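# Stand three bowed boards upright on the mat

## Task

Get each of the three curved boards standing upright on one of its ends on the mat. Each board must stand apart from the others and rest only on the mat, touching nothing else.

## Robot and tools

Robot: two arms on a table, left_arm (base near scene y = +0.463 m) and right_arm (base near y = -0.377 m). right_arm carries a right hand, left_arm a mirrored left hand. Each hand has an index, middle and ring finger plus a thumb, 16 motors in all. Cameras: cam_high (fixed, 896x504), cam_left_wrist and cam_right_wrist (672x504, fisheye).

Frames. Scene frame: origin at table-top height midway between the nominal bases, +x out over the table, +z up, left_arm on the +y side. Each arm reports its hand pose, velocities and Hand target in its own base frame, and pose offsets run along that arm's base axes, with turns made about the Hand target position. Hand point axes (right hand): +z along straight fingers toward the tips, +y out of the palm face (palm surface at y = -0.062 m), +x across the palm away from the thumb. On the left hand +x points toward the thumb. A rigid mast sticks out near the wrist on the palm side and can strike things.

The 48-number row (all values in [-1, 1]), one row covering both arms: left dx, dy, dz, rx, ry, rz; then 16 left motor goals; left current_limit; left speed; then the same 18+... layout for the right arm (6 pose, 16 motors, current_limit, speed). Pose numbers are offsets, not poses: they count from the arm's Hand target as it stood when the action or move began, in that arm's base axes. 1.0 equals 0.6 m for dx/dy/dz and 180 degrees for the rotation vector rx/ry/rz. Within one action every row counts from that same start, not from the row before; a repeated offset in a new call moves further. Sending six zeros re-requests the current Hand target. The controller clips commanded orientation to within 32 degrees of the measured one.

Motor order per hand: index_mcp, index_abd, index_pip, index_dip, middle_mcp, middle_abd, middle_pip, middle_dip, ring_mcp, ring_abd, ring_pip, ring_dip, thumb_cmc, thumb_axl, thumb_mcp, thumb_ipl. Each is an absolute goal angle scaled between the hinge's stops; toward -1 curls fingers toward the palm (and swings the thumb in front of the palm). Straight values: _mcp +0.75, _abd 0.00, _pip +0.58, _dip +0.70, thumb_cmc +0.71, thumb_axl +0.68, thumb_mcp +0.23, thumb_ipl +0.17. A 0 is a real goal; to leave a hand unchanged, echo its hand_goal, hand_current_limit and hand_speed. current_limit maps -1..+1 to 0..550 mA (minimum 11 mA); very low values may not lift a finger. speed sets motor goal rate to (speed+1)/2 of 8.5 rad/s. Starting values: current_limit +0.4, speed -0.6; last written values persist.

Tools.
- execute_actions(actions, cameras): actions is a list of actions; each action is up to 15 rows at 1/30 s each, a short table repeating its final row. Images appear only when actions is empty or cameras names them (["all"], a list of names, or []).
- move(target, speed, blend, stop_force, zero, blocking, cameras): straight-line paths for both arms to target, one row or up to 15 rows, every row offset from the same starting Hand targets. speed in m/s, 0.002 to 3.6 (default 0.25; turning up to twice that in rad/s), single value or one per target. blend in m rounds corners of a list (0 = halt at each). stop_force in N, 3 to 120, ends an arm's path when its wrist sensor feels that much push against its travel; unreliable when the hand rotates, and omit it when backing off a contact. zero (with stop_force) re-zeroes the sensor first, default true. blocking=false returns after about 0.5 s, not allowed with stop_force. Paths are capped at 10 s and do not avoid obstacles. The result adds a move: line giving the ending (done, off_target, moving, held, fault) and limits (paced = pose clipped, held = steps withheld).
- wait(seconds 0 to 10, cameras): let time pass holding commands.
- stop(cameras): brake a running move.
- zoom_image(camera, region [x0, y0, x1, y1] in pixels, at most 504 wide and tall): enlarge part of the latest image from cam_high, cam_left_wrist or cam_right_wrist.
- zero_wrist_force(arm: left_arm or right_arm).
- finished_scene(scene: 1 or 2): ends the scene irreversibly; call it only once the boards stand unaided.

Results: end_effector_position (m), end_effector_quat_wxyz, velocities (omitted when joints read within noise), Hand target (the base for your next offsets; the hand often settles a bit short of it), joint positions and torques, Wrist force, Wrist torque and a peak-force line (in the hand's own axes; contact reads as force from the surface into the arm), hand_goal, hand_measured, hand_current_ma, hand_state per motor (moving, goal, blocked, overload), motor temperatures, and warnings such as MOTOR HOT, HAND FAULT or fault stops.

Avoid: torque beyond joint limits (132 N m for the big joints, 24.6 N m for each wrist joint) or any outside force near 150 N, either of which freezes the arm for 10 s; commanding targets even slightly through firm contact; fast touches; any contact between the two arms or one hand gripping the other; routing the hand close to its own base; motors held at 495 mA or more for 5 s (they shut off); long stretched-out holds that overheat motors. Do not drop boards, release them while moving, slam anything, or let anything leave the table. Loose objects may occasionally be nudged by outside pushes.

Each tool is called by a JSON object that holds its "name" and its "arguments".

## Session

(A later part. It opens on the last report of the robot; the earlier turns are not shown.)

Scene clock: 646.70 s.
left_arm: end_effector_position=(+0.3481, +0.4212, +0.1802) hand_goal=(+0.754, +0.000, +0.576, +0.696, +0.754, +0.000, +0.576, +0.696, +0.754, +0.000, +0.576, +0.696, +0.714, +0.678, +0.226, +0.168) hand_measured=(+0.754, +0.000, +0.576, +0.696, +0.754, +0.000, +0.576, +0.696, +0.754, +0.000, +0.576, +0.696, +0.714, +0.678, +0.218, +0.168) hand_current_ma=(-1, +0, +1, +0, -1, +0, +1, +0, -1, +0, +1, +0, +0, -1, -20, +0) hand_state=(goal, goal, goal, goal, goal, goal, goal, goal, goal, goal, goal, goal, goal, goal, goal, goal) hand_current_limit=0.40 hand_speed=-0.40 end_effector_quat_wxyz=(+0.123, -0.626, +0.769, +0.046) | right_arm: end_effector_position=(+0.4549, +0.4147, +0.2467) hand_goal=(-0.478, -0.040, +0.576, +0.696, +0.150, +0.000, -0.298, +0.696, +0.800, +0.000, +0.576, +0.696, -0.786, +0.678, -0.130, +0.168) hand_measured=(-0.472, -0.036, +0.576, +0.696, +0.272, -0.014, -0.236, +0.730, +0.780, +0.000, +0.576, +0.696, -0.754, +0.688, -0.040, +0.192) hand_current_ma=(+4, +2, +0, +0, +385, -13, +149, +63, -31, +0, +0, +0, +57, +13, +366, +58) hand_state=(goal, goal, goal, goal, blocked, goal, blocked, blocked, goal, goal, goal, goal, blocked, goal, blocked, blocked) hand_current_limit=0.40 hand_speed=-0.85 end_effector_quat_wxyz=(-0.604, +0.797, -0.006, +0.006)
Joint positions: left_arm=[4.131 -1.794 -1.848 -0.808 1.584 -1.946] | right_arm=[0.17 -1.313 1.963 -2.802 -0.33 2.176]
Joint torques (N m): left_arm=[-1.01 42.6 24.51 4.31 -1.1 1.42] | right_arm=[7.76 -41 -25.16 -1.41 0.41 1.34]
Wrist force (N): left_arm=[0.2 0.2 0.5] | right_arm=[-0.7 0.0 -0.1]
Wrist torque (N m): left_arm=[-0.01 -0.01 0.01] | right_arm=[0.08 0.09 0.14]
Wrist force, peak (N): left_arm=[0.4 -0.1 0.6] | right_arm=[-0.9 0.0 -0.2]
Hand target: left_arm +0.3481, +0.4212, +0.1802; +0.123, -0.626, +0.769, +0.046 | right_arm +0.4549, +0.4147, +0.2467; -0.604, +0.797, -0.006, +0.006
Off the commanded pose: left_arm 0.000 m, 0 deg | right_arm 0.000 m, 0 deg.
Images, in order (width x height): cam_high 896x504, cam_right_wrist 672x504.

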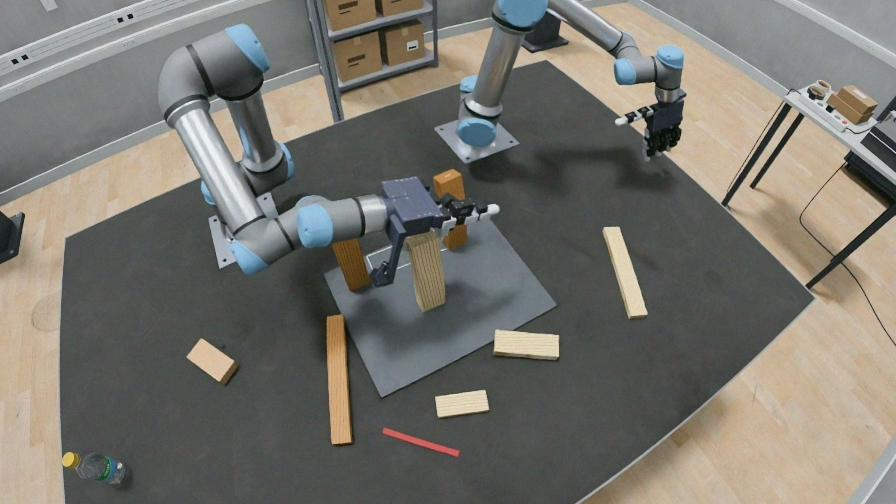

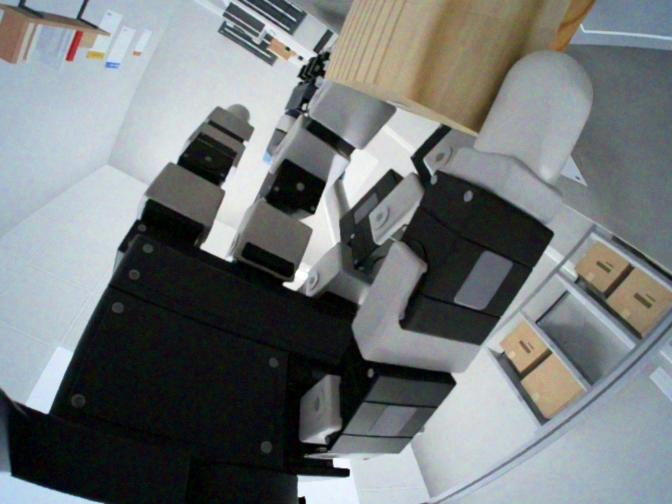

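{"name": "execute_actions", "arguments": {"actions": [[[0,0,0,0,0,0,0.754,0,0.576,0.696,0.754,0,0.576,0.696,0.754,0,0.576,0.696,0.714,0.678,0.226,0.168,0.4,-0.4,0,0,0,0,0,0,-0.479,-0.09,0.576,0.696,0.15,0,-0.298,0.696,0.8,0,0.576,0.696,-0.786,0.678,-0.13,0.168,0.4,-0.9]]]}}

{"name": "execute_actions", "arguments": {"actions": [[[0,0,0,0,0,0,0.754,0,0.576,0.696,0.754,0,0.576,0.696,0.754,0,0.576,0.696,0.714,0.678,0.226,0.168,0.4,-0.4,0,0,0,0,0,0,-0.479,-0.12,0.576,0.696,0.15,0,-0.298,0.696,0.8,0,0.576,0.696,-0.786,0.678,-0.13,0.168,0.4,-0.9]]]}}

{"name": "execute_actions", "arguments": {"actions": [[[0,0,0,0,0,0,0.754,0,0.576,0.696,0.754,0,0.576,0.696,0.754,0,0.576,0.696,0.714,0.678,0.226,0.168,0.4,-0.4,0,0,0,0,0,0,-0.479,-0.15,0.576,0.696,0.15,0,-0.298,0.696,0.8,0,0.576,0.696,-0.786,0.678,-0.13,0.168,0.4,-0.9]]]}}

{"name": "execute_actions", "arguments": {"actions": [[[0,0,0,0,0,0,0.754,0,0.576,0.696,0.754,0,0.576,0.696,0.754,0,0.576,0.696,0.714,0.678,0.226,0.168,0.4,-0.4,0,0,0,0,0,0,-0.479,-0.18,0.576,0.696,0.15,0,-0.298,0.696,0.8,0,0.576,0.696,-0.786,0.678,-0.13,0.168,0.4,-0.9]]], "cameras": ["cam_right_wrist"]}}

Scene clock: 650.93 s.
left_arm: end_effector_position=(+0.3481, +0.4212, +0.1802) hand_goal=(+0.754, +0.000, +0.576, +0.696, +0.754, +0.000, +0.576, +0.696, +0.754, +0.000, +0.576, +0.696, +0.714, +0.678, +0.226, +0.168) hand_measured=(+0.754, +0.000, +0.576, +0.696, +0.754, +0.000, +0.576, +0.696, +0.754, +0.000, +0.576, +0.696, +0.714, +0.678, +0.218, +0.168) hand_current_ma=(-1, +0, +1, +0, -1, +0, +1, +0, -1, +0, +1, +0, +0, -1, -20, +0) hand_state=(goal, goal, goal, goal, goal, goal, goal, goal, goal, goal, goal, goal, goal, goal, goal, goal) hand_current_limit=0.40 hand_speed=-0.40 end_effector_quat_wxyz=(+0.123, -0.626, +0.769, +0.046) | right_arm: end_effector_position=(+0.4549, +0.4147, +0.2467) hand_goal=(-0.478, -0.090, +0.576, +0.696, +0.150, +0.000, -0.298, +0.696, +0.800, +0.000, +0.576, +0.696, -0.786, +0.678, -0.130, +0.168) hand_measured=(-0.472, -0.086, +0.576, +0.696, +0.272, -0.014, -0.236, +0.730, +0.780, +0.000, +0.576, +0.696, -0.754, +0.688, -0.040, +0.192) hand_current_ma=(+4, +3, +0, +0, +385, -13, +149, +63, -31, +0, +0, +0, +57, +13, +366, +58) hand_state=(goal, goal, goal, goal, blocked, goal, blocked, blocked, goal, goal, goal, goal, blocked, goal, blocked, blocked) hand_current_limit=0.40 hand_speed=-0.90 end_effector_quat_wxyz=(-0.604, +0.797, -0.006, +0.006)
Joint positions: left_arm=[4.131 -1.794 -1.848 -0.808 1.584 -1.946] | right_arm=[0.17 -1.313 1.963 -2.802 -0.33 2.176]
Joint torques (N m): left_arm=[-1.2 42.85 23.44 4.35 -1.18 1.4] | right_arm=[5.17 -39.71 -25.71 -2.37 0.53 1.3]
Wrist force (N): left_arm=[0.2 0.0 -0.1] | right_arm=[-0.6 0.0 -0.2]
Wrist torque (N m): left_arm=[0.02 -0.03 0.01] | right_arm=[0.09 0.08 0.15]
Wrist force, peak (N): left_arm=[-0.1 0.6 0.4] | right_arm=[-0.9 0.3 -0.2]
Hand target: left_arm +0.3481, +0.4212, +0.1802; +0.123, -0.626, +0.769, +0.046 | right_arm +0.4549, +0.4147, +0.2467; -0.604, +0.797, -0.006, +0.006
Off the commanded pose: left_arm 0.000 m, 0 deg | right_arm 0.000 m, 0 deg.

Scene clock: 651.63 s.
left_arm: end_effector_position=(+0.3481, +0.4212, +0.1802) hand_goal=(+0.754, +0.000, +0.576, +0.696, +0.754, +0.000, +0.576, +0.696, +0.754, +0.000, +0.576, +0.696, +0.714, +0.678, +0.226, +0.168) hand_measured=(+0.754, +0.000, +0.576, +0.696, +0.754, +0.000, +0.576, +0.696, +0.754, +0.000, +0.576, +0.696, +0.714, +0.678, +0.218, +0.168) hand_current_ma=(-1, +0, +1, +0, -1, +0, +1, +0, -1, +0, +1, +0, +0, -1, -20, +0) hand_state=(goal, goal, goal, goal, goal, goal, goal, goal, goal, goal, goal, goal, goal, goal, goal, goal) hand_current_limit=0.40 hand_speed=-0.40 end_effector_quat_wxyz=(+0.123, -0.626, +0.769, +0.046) | right_arm: end_effector_position=(+0.4549, +0.4147, +0.2467) hand_goal=(-0.478, -0.120, +0.576, +0.696, +0.150, +0.000, -0.298, +0.696, +0.800, +0.000, +0.576, +0.696, -0.786, +0.678, -0.130, +0.168) hand_measured=(-0.472, -0.116, +0.576, +0.696, +0.272, -0.014, -0.236, +0.730, +0.780, +0.000, +0.576, +0.696, -0.754, +0.688, -0.040, +0.192) hand_current_ma=(+4, +3, +0, +0, +385, -13, +149, +63, -31, +0, +0, +0, +57, +13, +366, +58) hand_state=(goal, goal, goal, goal, blocked, goal, blocked, blocked, goal, goal, goal, goal, blocked, goal, blocked, blocked) hand_current_limit=0.40 hand_speed=-0.90 end_effector_quat_wxyz=(-0.604, +0.797, -0.006, +0.006)
Joint positions: left_arm=[4.131 -1.794 -1.848 -0.808 1.584 -1.946] | right_arm=[0.17 -1.313 1.963 -2.802 -0.33 2.176]
Joint torques (N m): left_arm=[-1.34 42.69 23.78 4.39 -1.2 1.47] | right_arm=[5.09 -39.87 -25.36 -2.5 0.5 1.35]
Wrist force (N): left_arm=[-0.3 0.3 0.1] | right_arm=[-0.5 0.0 -0.1]
Wrist torque (N m): left_arm=[0.03 0.04 -0.03] | right_arm=[0.08 0.06 0.16]
Wrist force, peak (N): left_arm=[0.3 0.2 0.5] | right_arm=[-0.8 0.0 -0.2]
Hand target: left_arm +0.3481, +0.4212, +0.1802; +0.123, -0.626, +0.769, +0.046 | right_arm +0.4549, +0.4147, +0.2467; -0.604, +0.797, -0.006, +0.006
Off the commanded pose: left_arm 0.000 m, 0 deg | right_arm 0.000 m, 0 deg.

Scene clock: 652.33 s.
left_arm: end_effector_position=(+0.3481, +0.4212, +0.1802) hand_goal=(+0.754, +0.000, +0.576, +0.696, +0.754, +0.000, +0.576, +0.696, +0.754, +0.000, +0.576, +0.696, +0.714, +0.678, +0.226, +0.168) hand_measured=(+0.754, +0.000, +0.576, +0.696, +0.754, +0.000, +0.576, +0.696, +0.754, +0.000, +0.576, +0.696, +0.714, +0.678, +0.218, +0.168) hand_current_ma=(-1, +0, +1, +0, -1, +0, +1, +0, -1, +0, +1, +0, +0, -1, -20, +0) hand_state=(goal, goal, goal, goal, goal, goal, goal, goal, goal, goal, goal, goal, goal, goal, goal, goal) hand_current_limit=0.40 hand_speed=-0.40 end_effector_quat_wxyz=(+0.123, -0.626, +0.769, +0.046) | right_arm: end_effector_position=(+0.4549, +0.4147, +0.2467) hand_goal=(-0.478, -0.150, +0.576, +0.696, +0.150, +0.000, -0.298, +0.696, +0.800, +0.000, +0.576, +0.696, -0.786, +0.678, -0.130, +0.168) hand_measured=(-0.472, -0.146, +0.576, +0.696, +0.272, -0.014, -0.236, +0.730, +0.780, +0.000, +0.576, +0.696, -0.754, +0.688, -0.040, +0.192) hand_current_ma=(+4, +3, +0, +0, +385, -13, +149, +63, -31, +0, +0, +0, +57, +13, +366, +58) hand_state=(goal, goal, goal, goal, blocked, goal, blocked, blocked, goal, goal, goal, goal, blocked, goal, blocked, blocked) hand_current_limit=0.40 hand_speed=-0.90 end_effector_quat_wxyz=(-0.604, +0.797, -0.006, +0.006)
Joint positions: left_arm=[4.131 -1.794 -1.848 -0.808 1.584 -1.946] | right_arm=[0.17 -1.313 1.963 -2.802 -0.33 2.176]
Joint torques (N m): left_arm=[-1 42.62 23.89 4.46 -1.12 1.44] | right_arm=[5.51 -39.55 -25.12 -2.61 0.49 1.28]
Wrist force (N): left_arm=[0.3 0.0 0.2] | right_arm=[-0.6 0.1 -0.3]
Wrist torque (N m): left_arm=[-0.01 -0.02 0.03] | right_arm=[0.10 0.08 0.16]
Wrist force, peak (N): left_arm=[0.2 0.7 0.1] | right_arm=[-0.8 0.2 -0.2]
Hand target: left_arm +0.3481, +0.4212, +0.1802; +0.123, -0.626, +0.769, +0.046 | right_arm +0.4549, +0.4147, +0.2467; -0.604, +0.797, -0.006, +0.006
Off the commanded pose: left_arm 0.000 m, 0 deg | right_arm 0.000 m, 0 deg.

Scene clock: 653.03 s.
left_arm: end_effector_position=(+0.3481, +0.4212, +0.1802) hand_goal=(+0.754, +0.000, +0.576, +0.696, +0.754, +0.000, +0.576, +0.696, +0.754, +0.000, +0.576, +0.696, +0.714, +0.678, +0.226, +0.168) hand_measured=(+0.754, +0.000, +0.576, +0.696, +0.754, +0.000, +0.576, +0.696, +0.754, +0.000, +0.576, +0.696, +0.714, +0.678, +0.218, +0.168) hand_current_ma=(-1, +0, +1, +0, -1, +0, +1, +0, -1, +0, +1, +0, +0, -1, -20, +0) hand_state=(goal, goal, goal, goal, goal, goal, goal, goal, goal, goal, goal, goal, goal, goal, goal, goal) hand_current_limit=0.40 hand_speed=-0.40 end_effector_quat_wxyz=(+0.123, -0.626, +0.769, +0.046) | right_arm: end_effector_position=(+0.4549, +0.4147, +0.2467) hand_goal=(-0.478, -0.180, +0.576, +0.696, +0.150, +0.000, -0.298, +0.696, +0.800, +0.000, +0.576, +0.696, -0.786, +0.678, -0.130, +0.168) hand_measured=(-0.472, -0.174, +0.576, +0.696, +0.272, -0.014, -0.236, +0.730, +0.780, +0.000, +0.576, +0.696, -0.754, +0.688, -0.040, +0.192) hand_current_ma=(+4, +3, +0, +0, +385, -13, +149, +63, -31, +0, +0, +0, +57, +13, +366, +58) hand_state=(goal, goal, goal, goal, blocked, goal, blocked, blocked, goal, goal, goal, goal, blocked, goal, blocked, blocked) hand_current_limit=0.40 hand_speed=-0.90 end_effector_quat_wxyz=(-0.604, +0.797, -0.006, +0.006)
Joint positions: left_arm=[4.131 -1.794 -1.848 -0.808 1.584 -1.946] | right_arm=[0.17 -1.313 1.963 -2.802 -0.33 2.176]
Joint torques (N m): left_arm=[-0.87 42.29 23.33 4.43 -1.2 1.4] | right_arm=[5.08 -39.95 -25.2 -2.81 0.4 1.29]
Wrist force (N): left_arm=[0.1 0.1 -0.1] | right_arm=[-0.7 -0.2 -0.2]
Wrist torque (N m): left_arm=[0.03 0.00 0.01] | right_arm=[0.07 0.10 0.15]
Wrist force, peak (N): left_arm=[0.4 0.1 -0.3] | right_arm=[-0.8 0.2 -0.2]
Hand target: left_arm +0.3481, +0.4212, +0.1802; +0.123, -0.626, +0.769, +0.046 | right_arm +0.4549, +0.4147, +0.2467; -0.604, +0.797, -0.006, +0.006
Off the commanded pose: left_arm 0.000 m, 0 deg | right_arm 0.000 m, 0 deg.
Images, in order (width x height): cam_right_wrist 672x504.

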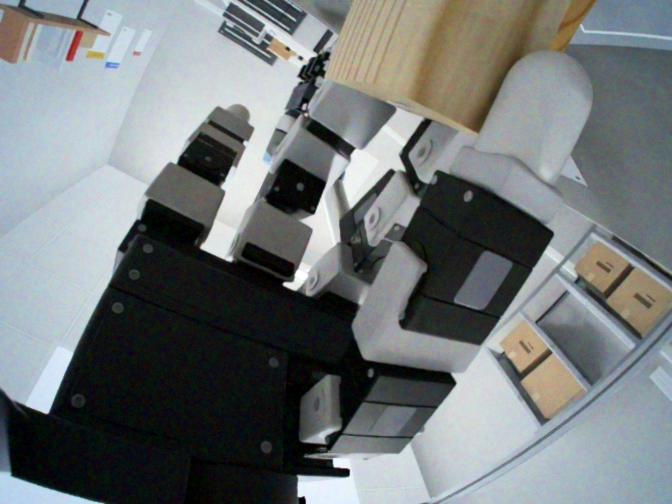

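{"name": "execute_actions", "arguments": {"actions": [[[0,0,0,0,0,0,0.754,0,0.576,0.696,0.754,0,0.576,0.696,0.754,0,0.576,0.696,0.714,0.678,0.226,0.168,0.4,-0.4,0,0,0,0,0,0,-0.479,-0.205,0.576,0.696,0.15,0,-0.298,0.696,0.8,0,0.576,0.696,-0.786,0.678,-0.13,0.168,0.4,-0.9]]]}}

{"name": "execute_actions", "arguments": {"actions": [[[0,0,0,0,0,0,0.754,0,0.576,0.696,0.754,0,0.576,0.696,0.754,0,0.576,0.696,0.714,0.678,0.226,0.168,0.4,-0.4,0,0,0,0,0,0,-0.479,-0.235,0.576,0.696,0.15,0,-0.298,0.696,0.8,0,0.576,0.696,-0.786,0.678,-0.13,0.168,0.4,-0.9]]]}}

{"name": "execute_actions", "arguments": {"actions": [[[0,0,0,0,0,0,0.754,0,0.576,0.696,0.754,0,0.576,0.696,0.754,0,0.576,0.696,0.714,0.678,0.226,0.168,0.4,-0.4,0,0,0,0,0,0,-0.479,-0.265,0.576,0.696,0.15,0,-0.298,0.696,0.8,0,0.576,0.696,-0.786,0.678,-0.13,0.168,0.4,-0.9]]], "cameras": ["cam_high"]}}

Scene clock: 656.97 s.
left_arm: end_effector_position=(+0.3481, +0.4212, +0.1802) hand_goal=(+0.754, +0.000, +0.576, +0.696, +0.754, +0.000, +0.576, +0.696, +0.754, +0.000, +0.576, +0.696, +0.714, +0.678, +0.226, +0.168) hand_measured=(+0.754, +0.000, +0.576, +0.696, +0.754, +0.000, +0.576, +0.696, +0.754, +0.000, +0.576, +0.696, +0.714, +0.678, +0.218, +0.168) hand_current_ma=(-1, +0, +1, +0, -1, +0, +1, +0, -1, +0, +1, +0, +0, -1, -20, +0) hand_state=(goal, goal, goal, goal, goal, goal, goal, goal, goal, goal, goal, goal, goal, goal, goal, goal) hand_current_limit=0.40 hand_speed=-0.40 end_effector_quat_wxyz=(+0.123, -0.626, +0.769, +0.046) | right_arm: end_effector_position=(+0.4549, +0.4147, +0.2467) hand_goal=(-0.478, -0.204, +0.576, +0.696, +0.150, +0.000, -0.298, +0.696, +0.800, +0.000, +0.576, +0.696, -0.786, +0.678, -0.130, +0.168) hand_measured=(-0.472, -0.186, +0.576, +0.696, +0.272, -0.014, -0.236, +0.730, +0.780, +0.000, +0.576, +0.696, -0.754, +0.688, -0.040, +0.192) hand_current_ma=(+4, +22, +0, +0, +385, -13, +149, +63, -31, +0, +0, +0, +57, +13, +366, +58) hand_state=(goal, goal, goal, goal, blocked, goal, blocked, blocked, goal, goal, goal, goal, blocked, goal, blocked, blocked) hand_current_limit=0.40 hand_speed=-0.90 end_effector_quat_wxyz=(-0.604, +0.797, -0.006, +0.006)
Joint positions: left_arm=[4.131 -1.794 -1.848 -0.808 1.584 -1.946] | right_arm=[0.17 -1.313 1.963 -2.802 -0.33 2.176]
Joint torques (N m): left_arm=[-1.7 42.25 22.96 4.48 -1.24 1.53] | right_arm=[2.87 -38.78 -24.69 -3.69 0.47 1.15]
Wrist force (N): left_arm=[0.3 0.3 0.3] | right_arm=[-0.8 -0.1 -0.2]
Wrist torque (N m): left_arm=[0.02 -0.03 0.02] | right_arm=[0.08 0.11 0.12]
Wrist force, peak (N): left_arm=[0.5 0.3 0.4] | right_arm=[-0.8 0.3 -0.4]
Hand target: left_arm +0.3481, +0.4212, +0.1802; +0.123, -0.626, +0.769, +0.046 | right_arm +0.4549, +0.4147, +0.2467; -0.604, +0.797, -0.006, +0.006
Off the commanded pose: left_arm 0.000 m, 0 deg | right_arm 0.000 m, 0 deg.

Scene clock: 657.67 s.
left_arm: end_effector_position=(+0.3481, +0.4212, +0.1802) hand_goal=(+0.754, +0.000, +0.576, +0.696, +0.754, +0.000, +0.576, +0.696, +0.754, +0.000, +0.576, +0.696, +0.714, +0.678, +0.226, +0.168) hand_measured=(+0.754, +0.000, +0.576, +0.696, +0.754, +0.000, +0.576, +0.696, +0.754, +0.000, +0.576, +0.696, +0.714, +0.678, +0.218, +0.168) hand_current_ma=(-1, +0, +1, +0, -1, +0, +1, +0, -1, +0, +1, +0, +0, -1, -20, +0) hand_state=(goal, goal, goal, goal, goal, goal, goal, goal, goal, goal, goal, goal, goal, goal, goal, goal) hand_current_limit=0.40 hand_speed=-0.40 end_effector_quat_wxyz=(+0.123, -0.626, +0.769, +0.046) | right_arm: end_effector_position=(+0.4549, +0.4147, +0.2467) hand_goal=(-0.478, -0.234, +0.576, +0.696, +0.150, +0.000, -0.298, +0.696, +0.800, +0.000, +0.576, +0.696, -0.786, +0.678, -0.130, +0.168) hand_measured=(-0.472, -0.190, +0.576, +0.696, +0.272, -0.014, -0.236, +0.730, +0.780, +0.000, +0.576, +0.696, -0.756, +0.688, -0.040, +0.192) hand_current_ma=(+4, +76, +0, +0, +385, -13, +149, +63, -31, +0, +0, +0, +56, +13, +366, +58) hand_state=(goal, blocked, goal, goal, blocked, goal, blocked, blocked, goal, goal, goal, goal, blocked, goal, blocked, blocked) hand_current_limit=0.40 hand_speed=-0.90 end_effector_quat_wxyz=(-0.604, +0.797, -0.006, +0.006)
Joint positions: left_arm=[4.131 -1.794 -1.848 -0.808 1.584 -1.946] | right_arm=[0.17 -1.313 1.963 -2.802 -0.33 2.176]
Joint torques (N m): left_arm=[-1.52 42.14 23.61 4.41 -1.1 1.57] | right_arm=[2.71 -38.66 -24.05 -3.94 0.63 1.12]
Wrist force (N): left_arm=[0.2 0.2 0.1] | right_arm=[-0.6 -0.1 -0.2]
Wrist torque (N m): left_arm=[0.01 -0.02 0.01] | right_arm=[0.08 0.10 0.12]
Wrist force, peak (N): left_arm=[0.4 0.3 0.4] | right_arm=[-0.8 0.0 -0.4]
Hand target: left_arm +0.3481, +0.4212, +0.1802; +0.123, -0.626, +0.769, +0.046 | right_arm +0.4549, +0.4147, +0.2467; -0.604, +0.797, -0.006, +0.006
Off the commanded pose: left_arm 0.000 m, 0 deg | right_arm 0.000 m, 0 deg.

Scene clock: 658.37 s.
left_arm: end_effector_position=(+0.3481, +0.4212, +0.1802) hand_goal=(+0.754, +0.000, +0.576, +0.696, +0.754, +0.000, +0.576, +0.696, +0.754, +0.000, +0.576, +0.696, +0.714, +0.678, +0.226, +0.168) hand_measured=(+0.754, +0.000, +0.576, +0.696, +0.754, +0.000, +0.576, +0.696, +0.754, +0.000, +0.576, +0.696, +0.714, +0.678, +0.218, +0.168) hand_current_ma=(-1, +0, +1, +0, -1, +0, +1, +0, -1, +0, +1, +0, +0, -1, -20, +0) hand_state=(goal, goal, goal, goal, goal, goal, goal, goal, goal, goal, goal, goal, goal, goal, goal, goal) hand_current_limit=0.40 hand_speed=-0.40 end_effector_quat_wxyz=(+0.123, -0.626, +0.769, +0.046) | right_arm: end_effector_position=(+0.4549, +0.4147, +0.2467) hand_goal=(-0.478, -0.264, +0.576, +0.696, +0.150, +0.000, -0.298, +0.696, +0.800, +0.000, +0.576, +0.696, -0.786, +0.678, -0.130, +0.168) hand_measured=(-0.472, -0.200, +0.576, +0.696, +0.272, -0.018, -0.236, +0.730, +0.780, +0.000, +0.576, +0.696, -0.760, +0.688, -0.040, +0.192) hand_current_ma=(+4, +129, +0, +0, +385, -19, +149, +63, -31, +0, +0, +0, +43, +13, +366, +58) hand_state=(goal, blocked, goal, goal, blocked, goal, blocked, blocked, goal, goal, goal, goal, blocked, goal, blocked, blocked) hand_current_limit=0.40 hand_speed=-0.90 end_effector_quat_wxyz=(-0.604, +0.797, -0.006, +0.006)
Joint positions: left_arm=[4.131 -1.794 -1.848 -0.808 1.584 -1.946] | right_arm=[0.17 -1.313 1.963 -2.802 -0.33 2.176]
Joint torques (N m): left_arm=[-1.16 42.36 23.33 4.34 -1.28 1.41] | right_arm=[2.01 -38.15 -24.76 -4 0.45 1.2]
Wrist force (N): left_arm=[0.3 0.5 0.1] | right_arm=[-0.8 -0.8 -0.3]
Wrist torque (N m): left_arm=[0.06 -0.04 0.01] | right_arm=[0.06 0.13 0.10]
Wrist force, peak (N): left_arm=[0.1 0.3 0.5] | right_arm=[-0.6 -1.0 -0.4]
Hand target: left_arm +0.3481, +0.4212, +0.1802; +0.123, -0.626, +0.769, +0.046 | right_arm +0.4549, +0.4147, +0.2467; -0.604, +0.797, -0.006, +0.006
Off the commanded pose: left_arm 0.000 m, 0 deg | right_arm 0.000 m, 0 deg.
Images, in order (width x height): cam_high 896x504.

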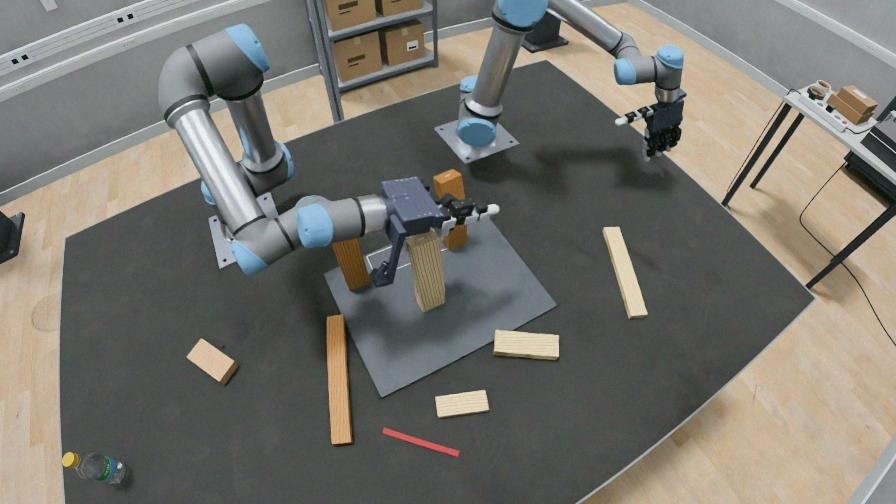

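{"name": "execute_actions", "arguments": {"actions": [[[0,0,0,0,0,0,0.754,0,0.576,0.696,0.754,0,0.576,0.696,0.754,0,0.576,0.696,0.714,0.678,0.226,0.168,0.4,-0.4,0,0,0,0,0,0,-0.479,-0.19,0.576,0.696,0.19,0,-0.298,0.696,0.8,0,0.576,0.696,-0.786,0.678,-0.09,0.168,0.4,-0.92]],[[0,0,0,0,0,0,0.754,0,0.576,0.696,0.754,0,0.576,0.696,0.754,0,0.576,0.696,0.714,0.678,0.226,0.168,0.4,-0.4,0,0,0,0,0,0,-0.479,-0.19,0.576,0.696,0.22,0,-0.298,0.696,0.8,0,0.576,0.696,-0.786,0.678,-0.06,0.168,0.4,-0.92]],[[0,0,0,0,0,0,0.754,0,0.576,0.696,0.754,0,0.576,0.696,0.754,0,0.576,0.696,0.714,0.678,0.226,0.168,0.4,-0.4,0,0,0,0,0,0,-0.479,-0.19,0.576,0.696,0.25,0,-0.298,0.696,0.8,0,0.576,0.696,-0.786,0.678,-0.04,0.168,0.4,-0.92]]], "cameras": ["cam_high"]}}

{"name": "zoom_image", "arguments": {"camera": "cam_high", "region": [405, 220, 455, 270]}}

{"name": "zoom_image", "arguments": {"camera": "cam_high", "region": [405, 275, 455, 325]}}

Scene clock: 662.33 s.
left_arm: end_effector_position=(+0.3481, +0.4212, +0.1802) hand_goal=(+0.754, +0.000, +0.576, +0.696, +0.754, +0.000, +0.576, +0.696, +0.754, +0.000, +0.576, +0.696, +0.714, +0.678, +0.226, +0.168) hand_measured=(+0.754, +0.000, +0.576, +0.696, +0.754, +0.000, +0.576, +0.696, +0.754, +0.000, +0.576, +0.696, +0.714, +0.678, +0.218, +0.168) hand_current_ma=(-1, +0, +1, +0, -1, +0, +1, +0, -1, +0, +1, +0, +0, -1, -20, +0) hand_state=(goal, goal, goal, goal, goal, goal, goal, goal, goal, goal, goal, goal, goal, goal, goal, goal) hand_current_limit=0.40 hand_speed=-0.40 end_effector_quat_wxyz=(+0.123, -0.626, +0.769, +0.046) | right_arm: end_effector_position=(+0.4549, +0.4147, +0.2467) hand_goal=(-0.478, -0.190, +0.576, +0.696, +0.250, +0.000, -0.298, +0.696, +0.800, +0.000, +0.576, +0.696, -0.786, +0.678, -0.040, +0.168) hand_measured=(-0.474, -0.188, +0.576, +0.696, +0.272, -0.018, -0.242, +0.728, +0.780, +0.000, +0.576, +0.696, -0.758, +0.688, -0.022, +0.190) hand_current_ma=(+4, +1, +0, +0, +37, -19, +127, +59, -31, +0, +0, +0, +48, +13, +35, +48) hand_state=(goal, goal, goal, goal, blocked, goal, blocked, blocked, goal, goal, goal, goal, blocked, goal, goal, blocked) hand_current_limit=0.40 hand_speed=-0.92 end_effector_quat_wxyz=(-0.604, +0.797, -0.006, +0.006)
Joint positions: left_arm=[4.131 -1.794 -1.848 -0.808 1.584 -1.946] | right_arm=[0.17 -1.313 1.963 -2.802 -0.33 2.176]
Joint torques (N m): left_arm=[-1.6 42.29 23.47 4.37 -1.18 1.52] | right_arm=[0.45 -37.7 -23.76 -3.99 0.57 1.02]
Wrist force (N): left_arm=[0.3 -0.2 0.0] | right_arm=[-0.6 0.7 0.2]
Wrist torque (N m): left_arm=[-0.02 -0.02 0.03] | right_arm=[0.11 0.12 0.16]
Wrist force, peak (N): left_arm=[0.4 0.5 0.4] | right_arm=[-0.9 -1.0 -0.4]
Hand target: left_arm +0.3481, +0.4212, +0.1802; +0.123, -0.626, +0.769, +0.046 | right_arm +0.4549, +0.4147, +0.2467; -0.604, +0.797, -0.006, +0.006
Off the commanded pose: left_arm 0.000 m, 0 deg | right_arm 0.000 m, 0 deg.
Images, in order (width x height): cam_high 896x504.

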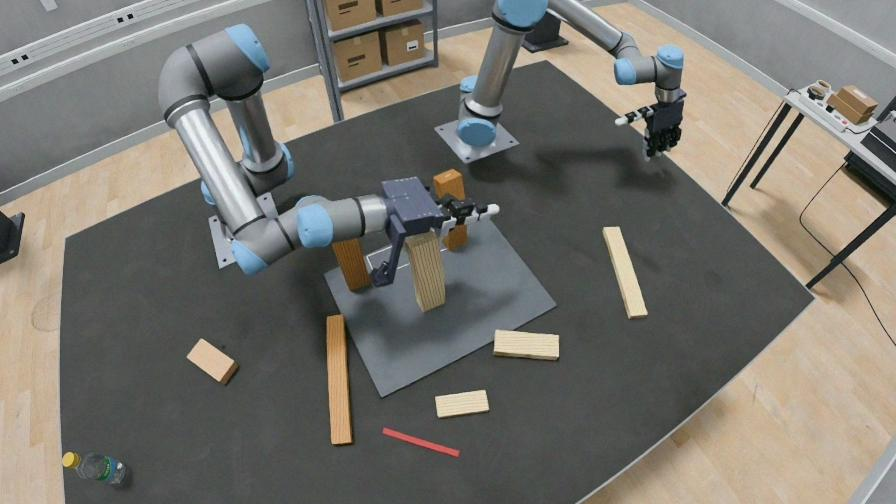

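Scaled by 10.080.

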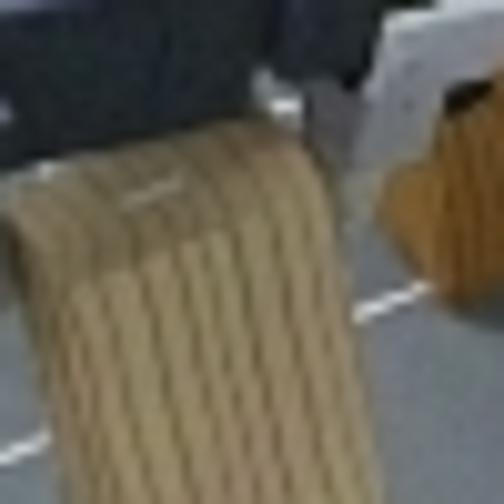

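Scaled by 10.080.

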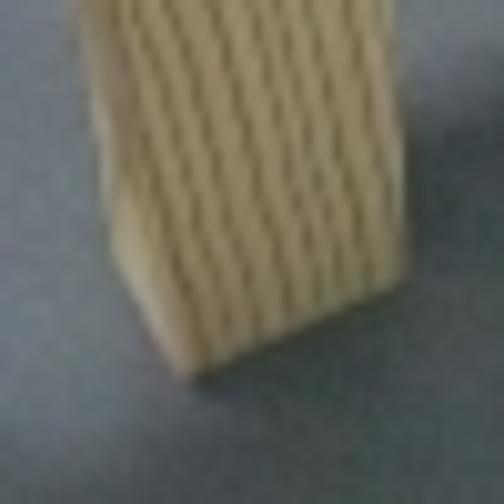

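{"name": "execute_actions", "arguments": {"actions": [[[0,0,0,0,0,0,0.754,0,0.576,0.696,0.754,0,0.576,0.696,0.754,0,0.576,0.696,0.714,0.678,0.226,0.168,0.4,-0.4,0,0,0,0,0,0,-0.479,-0.19,0.576,0.696,0.265,0,-0.26,0.696,0.8,0,0.576,0.696,-0.786,0.678,-0.02,0.168,0.4,-0.95]],[[0,0,0,0,0,0,0.754,0,0.576,0.696,0.754,0,0.576,0.696,0.754,0,0.576,0.696,0.714,0.678,0.226,0.168,0.4,-0.4,0,0,0,0,0,0,-0.479,-0.19,0.576,0.696,0.285,0,-0.26,0.696,0.8,0,0.576,0.696,-0.786,0.678,0.0,0.168,0.4,-0.95]],[[0,0,0,0,0,0,0.754,0,0.576,0.696,0.754,0,0.576,0.696,0.754,0,0.576,0.696,0.714,0.678,0.226,0.168,0.4,-0.4,0,0,0,0,0,0,-0.479,-0.19,0.576,0.696,0.31,0,-0.26,0.696,0.8,0,0.576,0.696,-0.786,0.678,0.03,0.168,0.4,-0.95]]], "cameras": ["cam_high", "cam_right_wrist"]}}

{"name": "zoom_image", "arguments": {"camera": "cam_high", "region": [405, 220, 455, 270]}}

{"name": "zoom_image", "arguments": {"camera": "cam_high", "region": [405, 275, 455, 325]}}

Scene clock: 667.43 s.
left_arm: end_effector_position=(+0.3481, +0.4212, +0.1802) hand_goal=(+0.754, +0.000, +0.576, +0.696, +0.754, +0.000, +0.576, +0.696, +0.754, +0.000, +0.576, +0.696, +0.714, +0.678, +0.226, +0.168) hand_measured=(+0.754, +0.000, +0.576, +0.696, +0.754, +0.000, +0.576, +0.696, +0.754, +0.000, +0.576, +0.696, +0.714, +0.678, +0.218, +0.168) hand_current_ma=(-1, +0, +1, +0, -1, +0, +1, +0, -1, +0, +1, +0, +0, -1, -20, +0) hand_state=(goal, goal, goal, goal, goal, goal, goal, goal, goal, goal, goal, goal, goal, goal, goal, goal) hand_current_limit=0.40 hand_speed=-0.40 end_effector_quat_wxyz=(+0.123, -0.626, +0.769, +0.046) | right_arm: end_effector_position=(+0.4549, +0.4147, +0.2467) hand_goal=(-0.478, -0.190, +0.576, +0.696, +0.310, +0.000, -0.260, +0.696, +0.800, +0.000, +0.576, +0.696, -0.786, +0.678, +0.030, +0.168) hand_measured=(-0.474, -0.186, +0.576, +0.696, +0.296, -0.004, -0.256, +0.700, +0.780, +0.000, +0.576, +0.696, -0.780, +0.682, +0.028, +0.170) hand_current_ma=(+3, +3, +0, +0, -19, -2, +3, +2, -31, +0, +0, +0, +6, +3, -1, +2) hand_state=(goal, goal, goal, goal, goal, goal, goal, goal, goal, goal, goal, goal, goal, goal, goal, goal) hand_current_limit=0.40 hand_speed=-0.95 end_effector_quat_wxyz=(-0.604, +0.797, -0.006, +0.006)
Joint positions: left_arm=[4.131 -1.794 -1.848 -0.808 1.584 -1.946] | right_arm=[0.17 -1.313 1.963 -2.802 -0.33 2.176]
Joint torques (N m): left_arm=[-1.81 42.75 23.15 4.47 -1.19 1.5] | right_arm=[-0.7 -36.3 -23.21 -4.07 0.47 0.72]
Wrist force (N): left_arm=[-0.1 0.0 -0.1] | right_arm=[-0.5 0.0 0.5]
Wrist torque (N m): left_arm=[0.02 0.02 -0.01] | right_arm=[0.10 0.04 0.16]
Wrist force, peak (N): left_arm=[0.0 0.2 0.6] | right_arm=[-0.5 1.1 0.4]
Hand target: left_arm +0.3481, +0.4212, +0.1802; +0.123, -0.626, +0.769, +0.046 | right_arm +0.4549, +0.4147, +0.2467; -0.604, +0.797, -0.006, +0.006
Off the commanded pose: left_arm 0.000 m, 0 deg | right_arm 0.000 m, 0 deg.
Images, in order (width x height): cam_high 896x504, cam_right_wrist 672x504.

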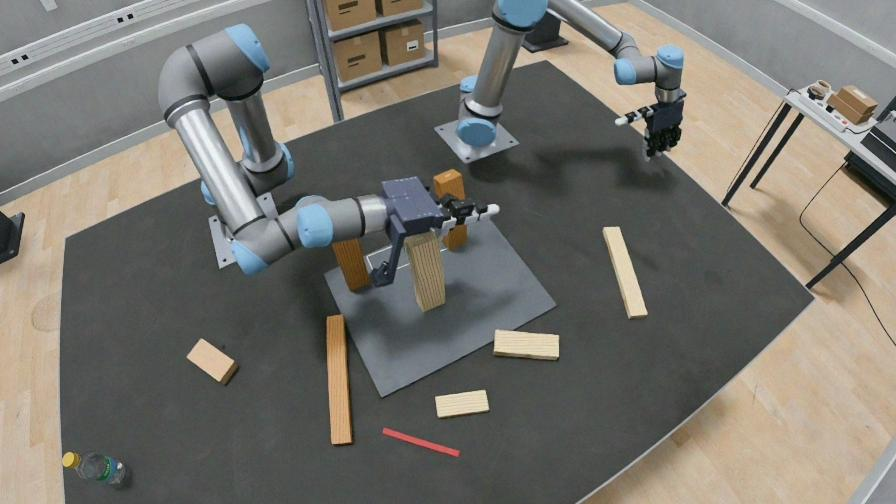

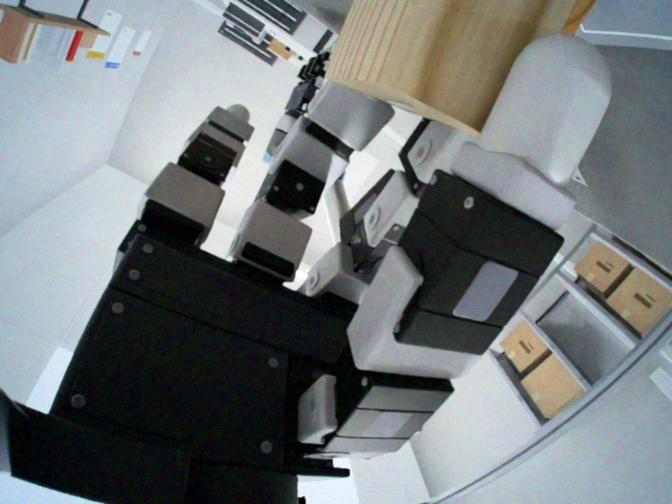

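Scaled by 10.080.

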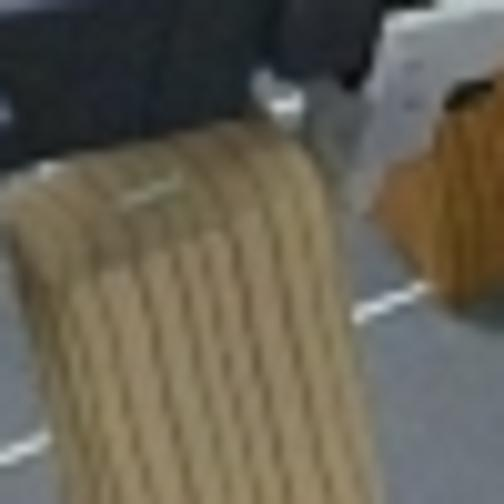

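Scaled by 10.080.

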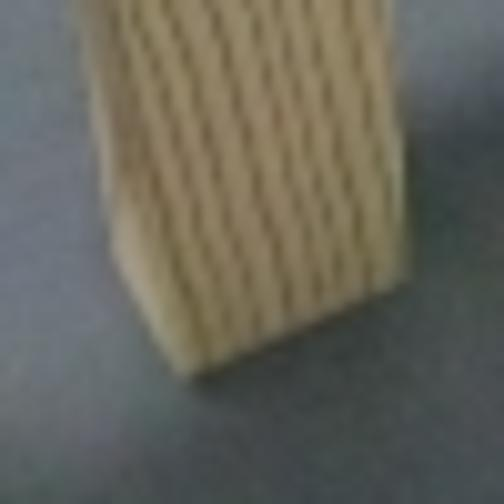

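Stable. Open more and retreat.

{"name": "execute_actions", "arguments": {"actions": [[[0,0,0,0,0,0,0.754,0,0.576,0.696,0.754,0,0.576,0.696,0.754,0,0.576,0.696,0.714,0.678,0.226,0.168,0.4,-0.4,0,0,0,0,0,0,-0.479,-0.19,0.576,0.696,0.36,0,-0.26,0.696,0.8,0,0.576,0.696,-0.786,0.678,0.08,0.168,0.4,-0.93]],[[0,0,0,0,0,0,0.754,0,0.576,0.696,0.754,0,0.576,0.696,0.754,0,0.576,0.696,0.714,0.678,0.226,0.168,0.4,-0.4,0,0,0,0,0,0,-0.479,-0.19,0.576,0.696,0.42,0,-0.26,0.696,0.8,0,0.576,0.696,-0.786,0.678,0.13,0.168,0.4,-0.9]]]}}

{"name": "move", "arguments": {"target": [0,0,0,0,0,0,0.754,0,0.576,0.696,0.754,0,0.576,0.696,0.754,0,0.576,0.696,0.714,0.678,0.226,0.168,0.4,-0.4,-0.0083,0.0001,0,0,0,0,-0.479,-0.19,0.576,0.696,0.42,0,-0.26,0.696,0.8,0,0.576,0.696,-0.786,0.678,0.13,0.168,0.4,-0.9], "speed": 0.004, "cameras": ["cam_high"]}}

{"name": "zoom_image", "arguments": {"camera": "cam_high", "region": [405, 220, 455, 270]}}

{"name": "zoom_image", "arguments": {"camera": "cam_high", "region": [405, 275, 455, 325]}}

Scene clock: 671.13 s.
left_arm: end_effector_position=(+0.3481, +0.4212, +0.1802) hand_goal=(+0.754, +0.000, +0.576, +0.696, +0.754, +0.000, +0.576, +0.696, +0.754, +0.000, +0.576, +0.696, +0.714, +0.678, +0.226, +0.168) hand_measured=(+0.754, +0.000, +0.576, +0.696, +0.754, +0.000, +0.576, +0.696, +0.754, +0.000, +0.576, +0.696, +0.714, +0.678, +0.218, +0.168) hand_current_ma=(-1, +0, +1, +0, -1, +0, +1, +0, -1, +0, +1, +0, +0, -1, -20, +0) hand_state=(goal, goal, goal, goal, goal, goal, goal, goal, goal, goal, goal, goal, goal, goal, goal, goal) hand_current_limit=0.40 hand_speed=-0.40 end_effector_quat_wxyz=(+0.123, -0.626, +0.769, +0.046) | right_arm: end_effector_position=(+0.4549, +0.4147, +0.2467) hand_goal=(-0.478, -0.190, +0.576, +0.696, +0.420, +0.000, -0.260, +0.696, +0.800, +0.000, +0.576, +0.696, -0.786, +0.678, +0.130, +0.168) hand_measured=(-0.474, -0.186, +0.576, +0.696, +0.404, -0.004, -0.256, +0.700, +0.780, +0.000, +0.576, +0.696, -0.780, +0.680, +0.126, +0.170) hand_current_ma=(+3, +3, +0, +0, -23, -2, +2, +2, -31, +0, +0, +0, +6, +2, -3, +1) hand_state=(goal, goal, goal, goal, goal, goal, goal, goal, goal, goal, goal, goal, goal, goal, goal, goal) hand_current_limit=0.40 hand_speed=-0.90 end_effector_quat_wxyz=(-0.604, +0.797, -0.006, +0.006)
Joint positions: left_arm=[4.131 -1.794 -1.848 -0.808 1.584 -1.946] | right_arm=[0.17 -1.313 1.963 -2.802 -0.33 2.176]
Joint torques (N m): left_arm=[-1.11 42.86 23.39 4.41 -1.31 1.53] | right_arm=[-1.98 -34.84 -22.03 -3.94 0.52 0.85]
Wrist force (N): left_arm=[0.0 -0.1 0.1] | right_arm=[-0.7 0.0 0.4]
Wrist torque (N m): left_arm=[-0.02 0.02 0.00] | right_arm=[0.10 0.07 0.15]
Wrist force, peak (N): left_arm=[0.4 0.5 0.2] | right_arm=[-0.9 0.1 0.3]
Hand target: left_arm +0.3481, +0.4212, +0.1802; +0.123, -0.626, +0.769, +0.046 | right_arm +0.4549, +0.4147, +0.2467; -0.604, +0.797, -0.006, +0.006
Off the commanded pose: left_arm 0.000 m, 0 deg | right_arm 0.000 m, 0 deg.

Scene clock: 672.60 s.
left_arm: end_effector_position=(+0.3481, +0.4212, +0.1802) hand_goal=(+0.754, +0.000, +0.576, +0.696, +0.754, +0.000, +0.576, +0.696, +0.754, +0.000, +0.576, +0.696, +0.714, +0.678, +0.226, +0.168) hand_measured=(+0.754, +0.000, +0.576, +0.696, +0.754, +0.000, +0.576, +0.696, +0.754, +0.000, +0.576, +0.696, +0.714, +0.678, +0.218, +0.168) hand_current_ma=(-1, +0, +1, +0, -1, +0, +1, +0, -1, +0, +1, +0, +0, -1, -20, +0) hand_state=(goal, goal, goal, goal, goal, goal, goal, goal, goal, goal, goal, goal, goal, goal, goal, goal) hand_current_limit=0.40 hand_speed=-0.40 end_effector_quat_wxyz=(+0.123, -0.626, +0.769, +0.046) | right_arm: end_effector_position=(+0.4498, +0.4148, +0.2467) hand_goal=(-0.478, -0.190, +0.576, +0.696, +0.420, +0.000, -0.260, +0.696, +0.800, +0.000, +0.576, +0.696, -0.786, +0.678, +0.130, +0.168) hand_measured=(-0.474, -0.184, +0.576, +0.696, +0.404, -0.004, -0.256, +0.700, +0.780, +0.000, +0.576, +0.696, -0.780, +0.680, +0.126, +0.170) hand_current_ma=(+3, +3, +0, +0, -23, -2, +2, +2, -31, +0, +0, +0, +6, +2, -3, +1) hand_state=(goal, goal, goal, goal, goal, goal, goal, goal, goal, goal, goal, goal, goal, goal, goal, goal) hand_current_limit=0.40 hand_speed=-0.90 end_effector_quat_wxyz=(-0.604, +0.797, -0.006, +0.006)
Joint positions: left_arm=[4.131 -1.794 -1.848 -0.808 1.584 -1.946] | right_arm=[0.171 -1.321 1.976 -2.811 -0.331 2.18]
Joint torques (N m): left_arm=[-1.23 42.16 23.18 4.41 -1.18 1.48] | right_arm=[7.7 -36.88 -16.76 -3.99 0.08 2.11]
Wrist force (N): left_arm=[0.5 0.2 0.0] | right_arm=[-0.2 0.2 0.2]
Wrist torque (N m): left_arm=[0.04 -0.05 0.04] | right_arm=[0.12 0.05 0.14]
Wrist force, peak (N): left_arm=[0.1 0.3 0.5] | right_arm=[-0.8 0.2 0.3]
Hand target: left_arm +0.3481, +0.4212, +0.1802; +0.123, -0.626, +0.769, +0.046 | right_arm +0.4499, +0.4148, +0.2467; -0.604, +0.797, -0.006, +0.006
Off the commanded pose: left_arm 0.000 m, 0 deg | right_arm 0.000 m, 0 deg.
move: done
Images, in order (width x height): cam_high 896x504.

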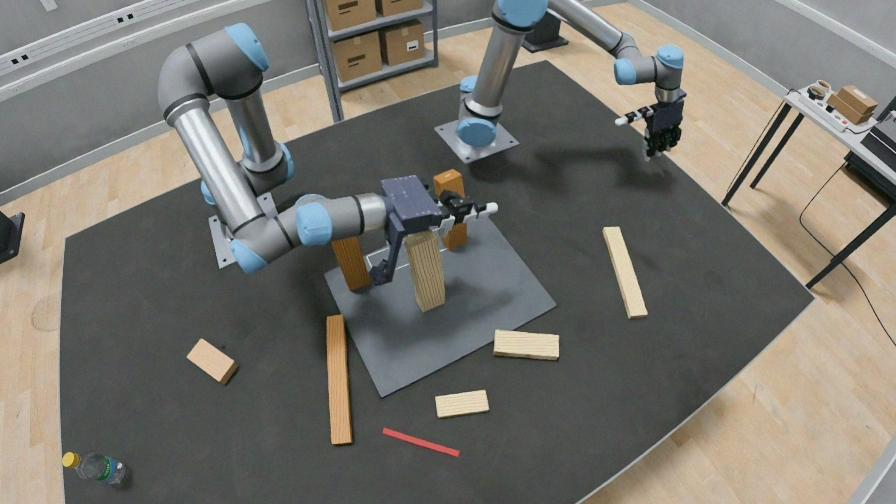

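Scaled by 10.080.

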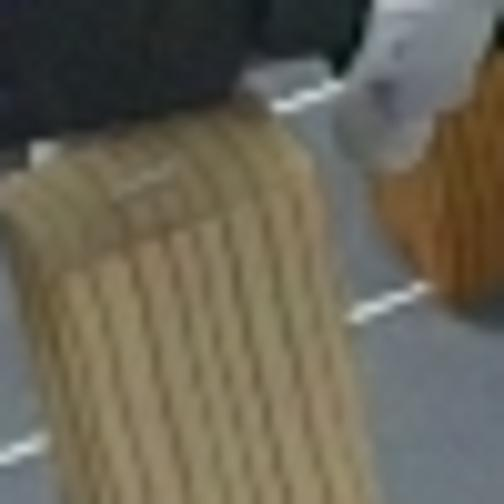

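Scaled by 10.080.

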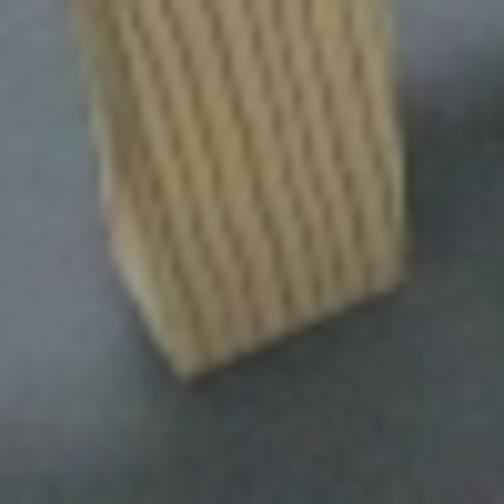

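{"name": "move", "arguments": {"target": [0,0,0,0,0,0,0.754,0,0.576,0.696,0.754,0,0.576,0.696,0.754,0,0.576,0.696,0.714,0.678,0.226,0.168,0.4,-0.4,-0.0083,0.0001,0,0,0,0,-0.479,-0.19,0.576,0.696,0.42,0,-0.26,0.696,0.8,0,0.576,0.696,-0.786,0.678,0.13,0.168,0.4,-0.9], "speed": 0.004, "cameras": ["cam_high"]}}

{"name": "zoom_image", "arguments": {"camera": "cam_high", "region": [405, 220, 455, 270]}}

{"name": "zoom_image", "arguments": {"camera": "cam_high", "region": [405, 275, 455, 325]}}

Scene clock: 680.47 s.
left_arm: end_effector_position=(+0.3481, +0.4212, +0.1802) hand_goal=(+0.754, +0.000, +0.576, +0.696, +0.754, +0.000, +0.576, +0.696, +0.754, +0.000, +0.576, +0.696, +0.714, +0.678, +0.226, +0.168) hand_measured=(+0.754, +0.000, +0.576, +0.696, +0.754, +0.000, +0.576, +0.696, +0.754, +0.000, +0.576, +0.696, +0.714, +0.678, +0.218, +0.168) hand_current_ma=(-1, +0, +1, +0, -1, +0, +1, +0, -1, +0, +1, +0, +0, -1, -20, +0) hand_state=(goal, goal, goal, goal, goal, goal, goal, goal, goal, goal, goal, goal, goal, goal, goal, goal) hand_current_limit=0.40 hand_speed=-0.40 end_effector_quat_wxyz=(+0.123, -0.626, +0.769, +0.046) | right_arm: end_effector_position=(+0.4449, +0.4149, +0.2467) hand_goal=(-0.478, -0.190, +0.576, +0.696, +0.420, +0.000, -0.260, +0.696, +0.800, +0.000, +0.576, +0.696, -0.786, +0.678, +0.130, +0.168) hand_measured=(-0.474, -0.184, +0.576, +0.696, +0.404, -0.004, -0.256, +0.700, +0.780, +0.000, +0.576, +0.696, -0.780, +0.680, +0.126, +0.170) hand_current_ma=(+3, +3, +0, +0, -23, -2, +2, +2, -31, +0, +0, +0, +6, +2, -3, +1) hand_state=(goal, goal, goal, goal, goal, goal, goal, goal, goal, goal, goal, goal, goal, goal, goal, goal) hand_current_limit=0.40 hand_speed=-0.90 end_effector_quat_wxyz=(-0.604, +0.797, -0.006, +0.006)
Joint positions: left_arm=[4.131 -1.794 -1.848 -0.808 1.584 -1.946] | right_arm=[0.173 -1.33 1.988 -2.819 -0.332 2.185]
Joint torques (N m): left_arm=[-0.66 42.8 23 4.41 -1.19 1.36] | right_arm=[7.64 -36.38 -16.56 -4.07 -0.05 2.18]
Wrist force (N): left_arm=[0.2 0.1 0.2] | right_arm=[-0.1 0.0 0.3]
Wrist torque (N m): left_arm=[-0.01 -0.02 0.00] | right_arm=[0.09 0.04 0.14]
Wrist force, peak (N): left_arm=[0.3 0.6 0.4] | right_arm=[-0.4 -0.1 0.5]
Hand target: left_arm +0.3481, +0.4212, +0.1802; +0.123, -0.626, +0.769, +0.046 | right_arm +0.4449, +0.4149, +0.2467; -0.604, +0.797, -0.006, +0.006
Off the commanded pose: left_arm 0.000 m, 0 deg | right_arm 0.000 m, 0 deg.
move: done
Images, in order (width x height): cam_high 896x504.

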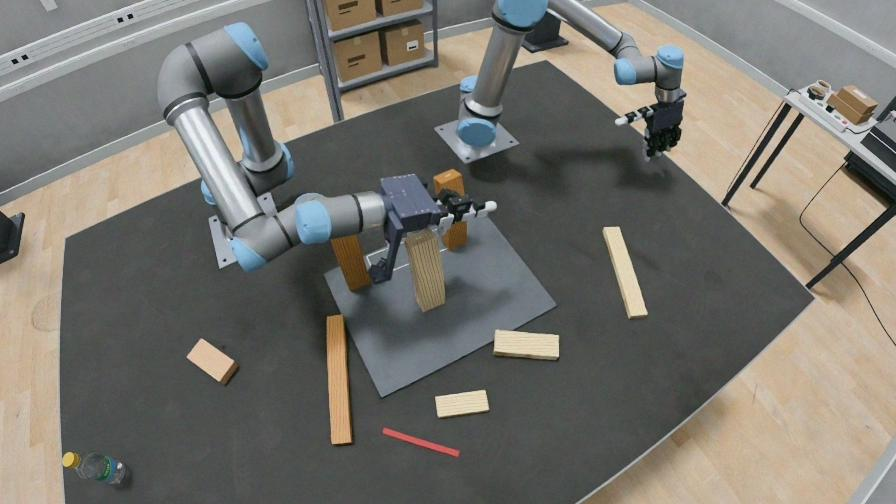

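Scaled by 10.080.

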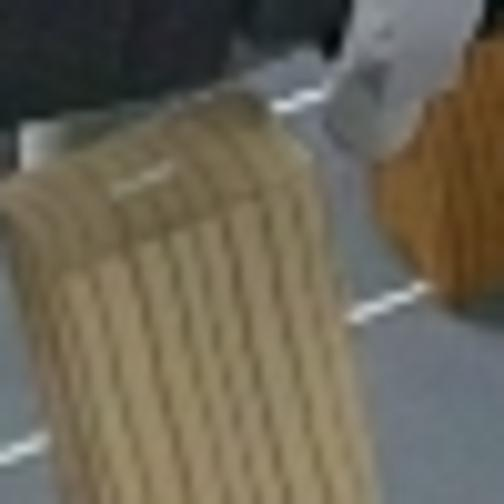

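Scaled by 10.080.

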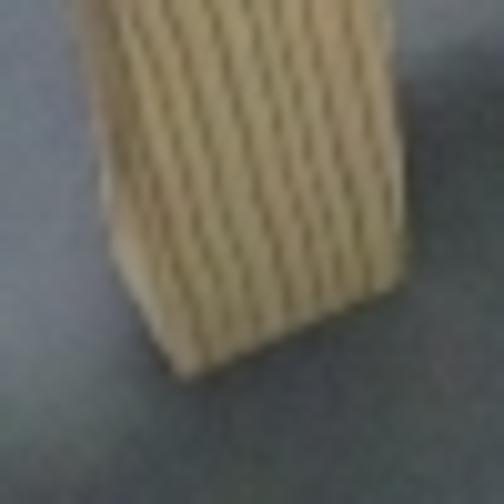

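{"name": "move", "arguments": {"target": [0,0,0,0,0,0,0.754,0,0.576,0.696,0.754,0,0.576,0.696,0.754,0,0.576,0.696,0.714,0.678,0.226,0.168,0.4,-0.4,-0.0250,0.0004,0,0,0,0,-0.479,-0.15,0.576,0.696,0.5,0,-0.26,0.696,0.8,0,0.576,0.696,-0.786,0.678,0.2,0.168,0.4,-0.9], "speed": 0.008, "cameras": ["cam_high"]}}

{"name": "zoom_image", "arguments": {"camera": "cam_high", "region": [380, 200, 480, 325]}}

Scene clock: 684.20 s.
left_arm: end_effector_position=(+0.3481, +0.4212, +0.1802) hand_goal=(+0.754, +0.000, +0.576, +0.696, +0.754, +0.000, +0.576, +0.696, +0.754, +0.000, +0.576, +0.696, +0.714, +0.678, +0.226, +0.168) hand_measured=(+0.754, +0.000, +0.576, +0.696, +0.754, +0.000, +0.576, +0.696, +0.754, +0.000, +0.576, +0.696, +0.714, +0.678, +0.218, +0.168) hand_current_ma=(-1, +0, +1, +0, -1, +0, +1, +0, -1, +0, +1, +0, +0, -1, -20, +0) hand_state=(goal, goal, goal, goal, goal, goal, goal, goal, goal, goal, goal, goal, goal, goal, goal, goal) hand_current_limit=0.40 hand_speed=-0.40 end_effector_quat_wxyz=(+0.123, -0.626, +0.769, +0.046) | right_arm: end_effector_position=(+0.4298, +0.4151, +0.2467) hand_goal=(-0.478, -0.150, +0.576, +0.696, +0.500, +0.000, -0.260, +0.696, +0.800, +0.000, +0.576, +0.696, -0.786, +0.678, +0.200, +0.168) hand_measured=(-0.474, -0.152, +0.576, +0.696, +0.482, -0.004, -0.258, +0.700, +0.780, +0.000, +0.576, +0.696, -0.780, +0.680, +0.196, +0.170) hand_current_ma=(+3, -1, +0, +0, -26, -2, +2, +2, -31, +0, +0, +0, +6, +2, -4, +1) hand_state=(goal, goal, goal, goal, goal, goal, goal, goal, goal, goal, goal, goal, goal, goal, goal, goal) hand_current_limit=0.40 hand_speed=-0.90 end_effector_quat_wxyz=(-0.604, +0.797, -0.006, +0.006)
Joint positions: left_arm=[4.131 -1.794 -1.848 -0.808 1.584 -1.946] | right_arm=[0.179 -1.355 2.025 -2.845 -0.336 2.2]
Joint torques (N m): left_arm=[-1.12 42.59 23.04 4.4 -1.21 1.59] | right_arm=[6.06 -30.52 -20.95 -3.7 0.07 1.83]
Wrist force (N): left_arm=[0.1 0.0 -0.1] | right_arm=[-0.2 -0.1 0.3]
Wrist torque (N m): left_arm=[0.02 0.00 0.00] | right_arm=[0.07 0.05 0.13]
Wrist force, peak (N): left_arm=[-0.2 0.2 0.5] | right_arm=[-0.3 -0.3 0.4]
Hand target: left_arm +0.3481, +0.4212, +0.1802; +0.123, -0.626, +0.769, +0.046 | right_arm +0.4299, +0.4151, +0.2467; -0.604, +0.797, -0.006, +0.006
Off the commanded pose: left_arm 0.000 m, 0 deg | right_arm 0.000 m, 0 deg.
move: done
Images, in order (width x height): cam_high 896x504.

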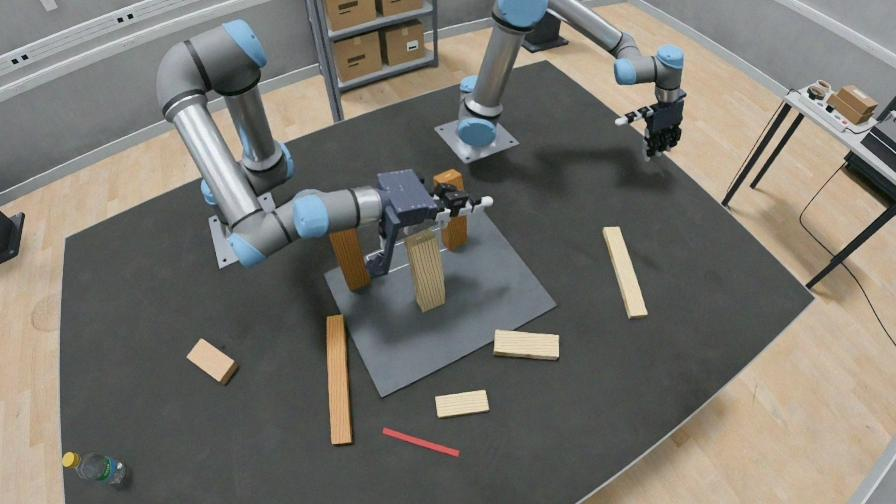

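Scaled by 4.032.

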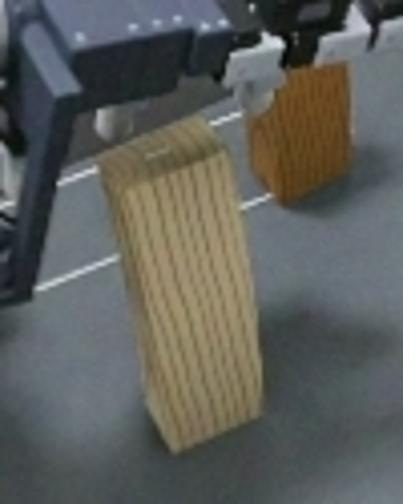

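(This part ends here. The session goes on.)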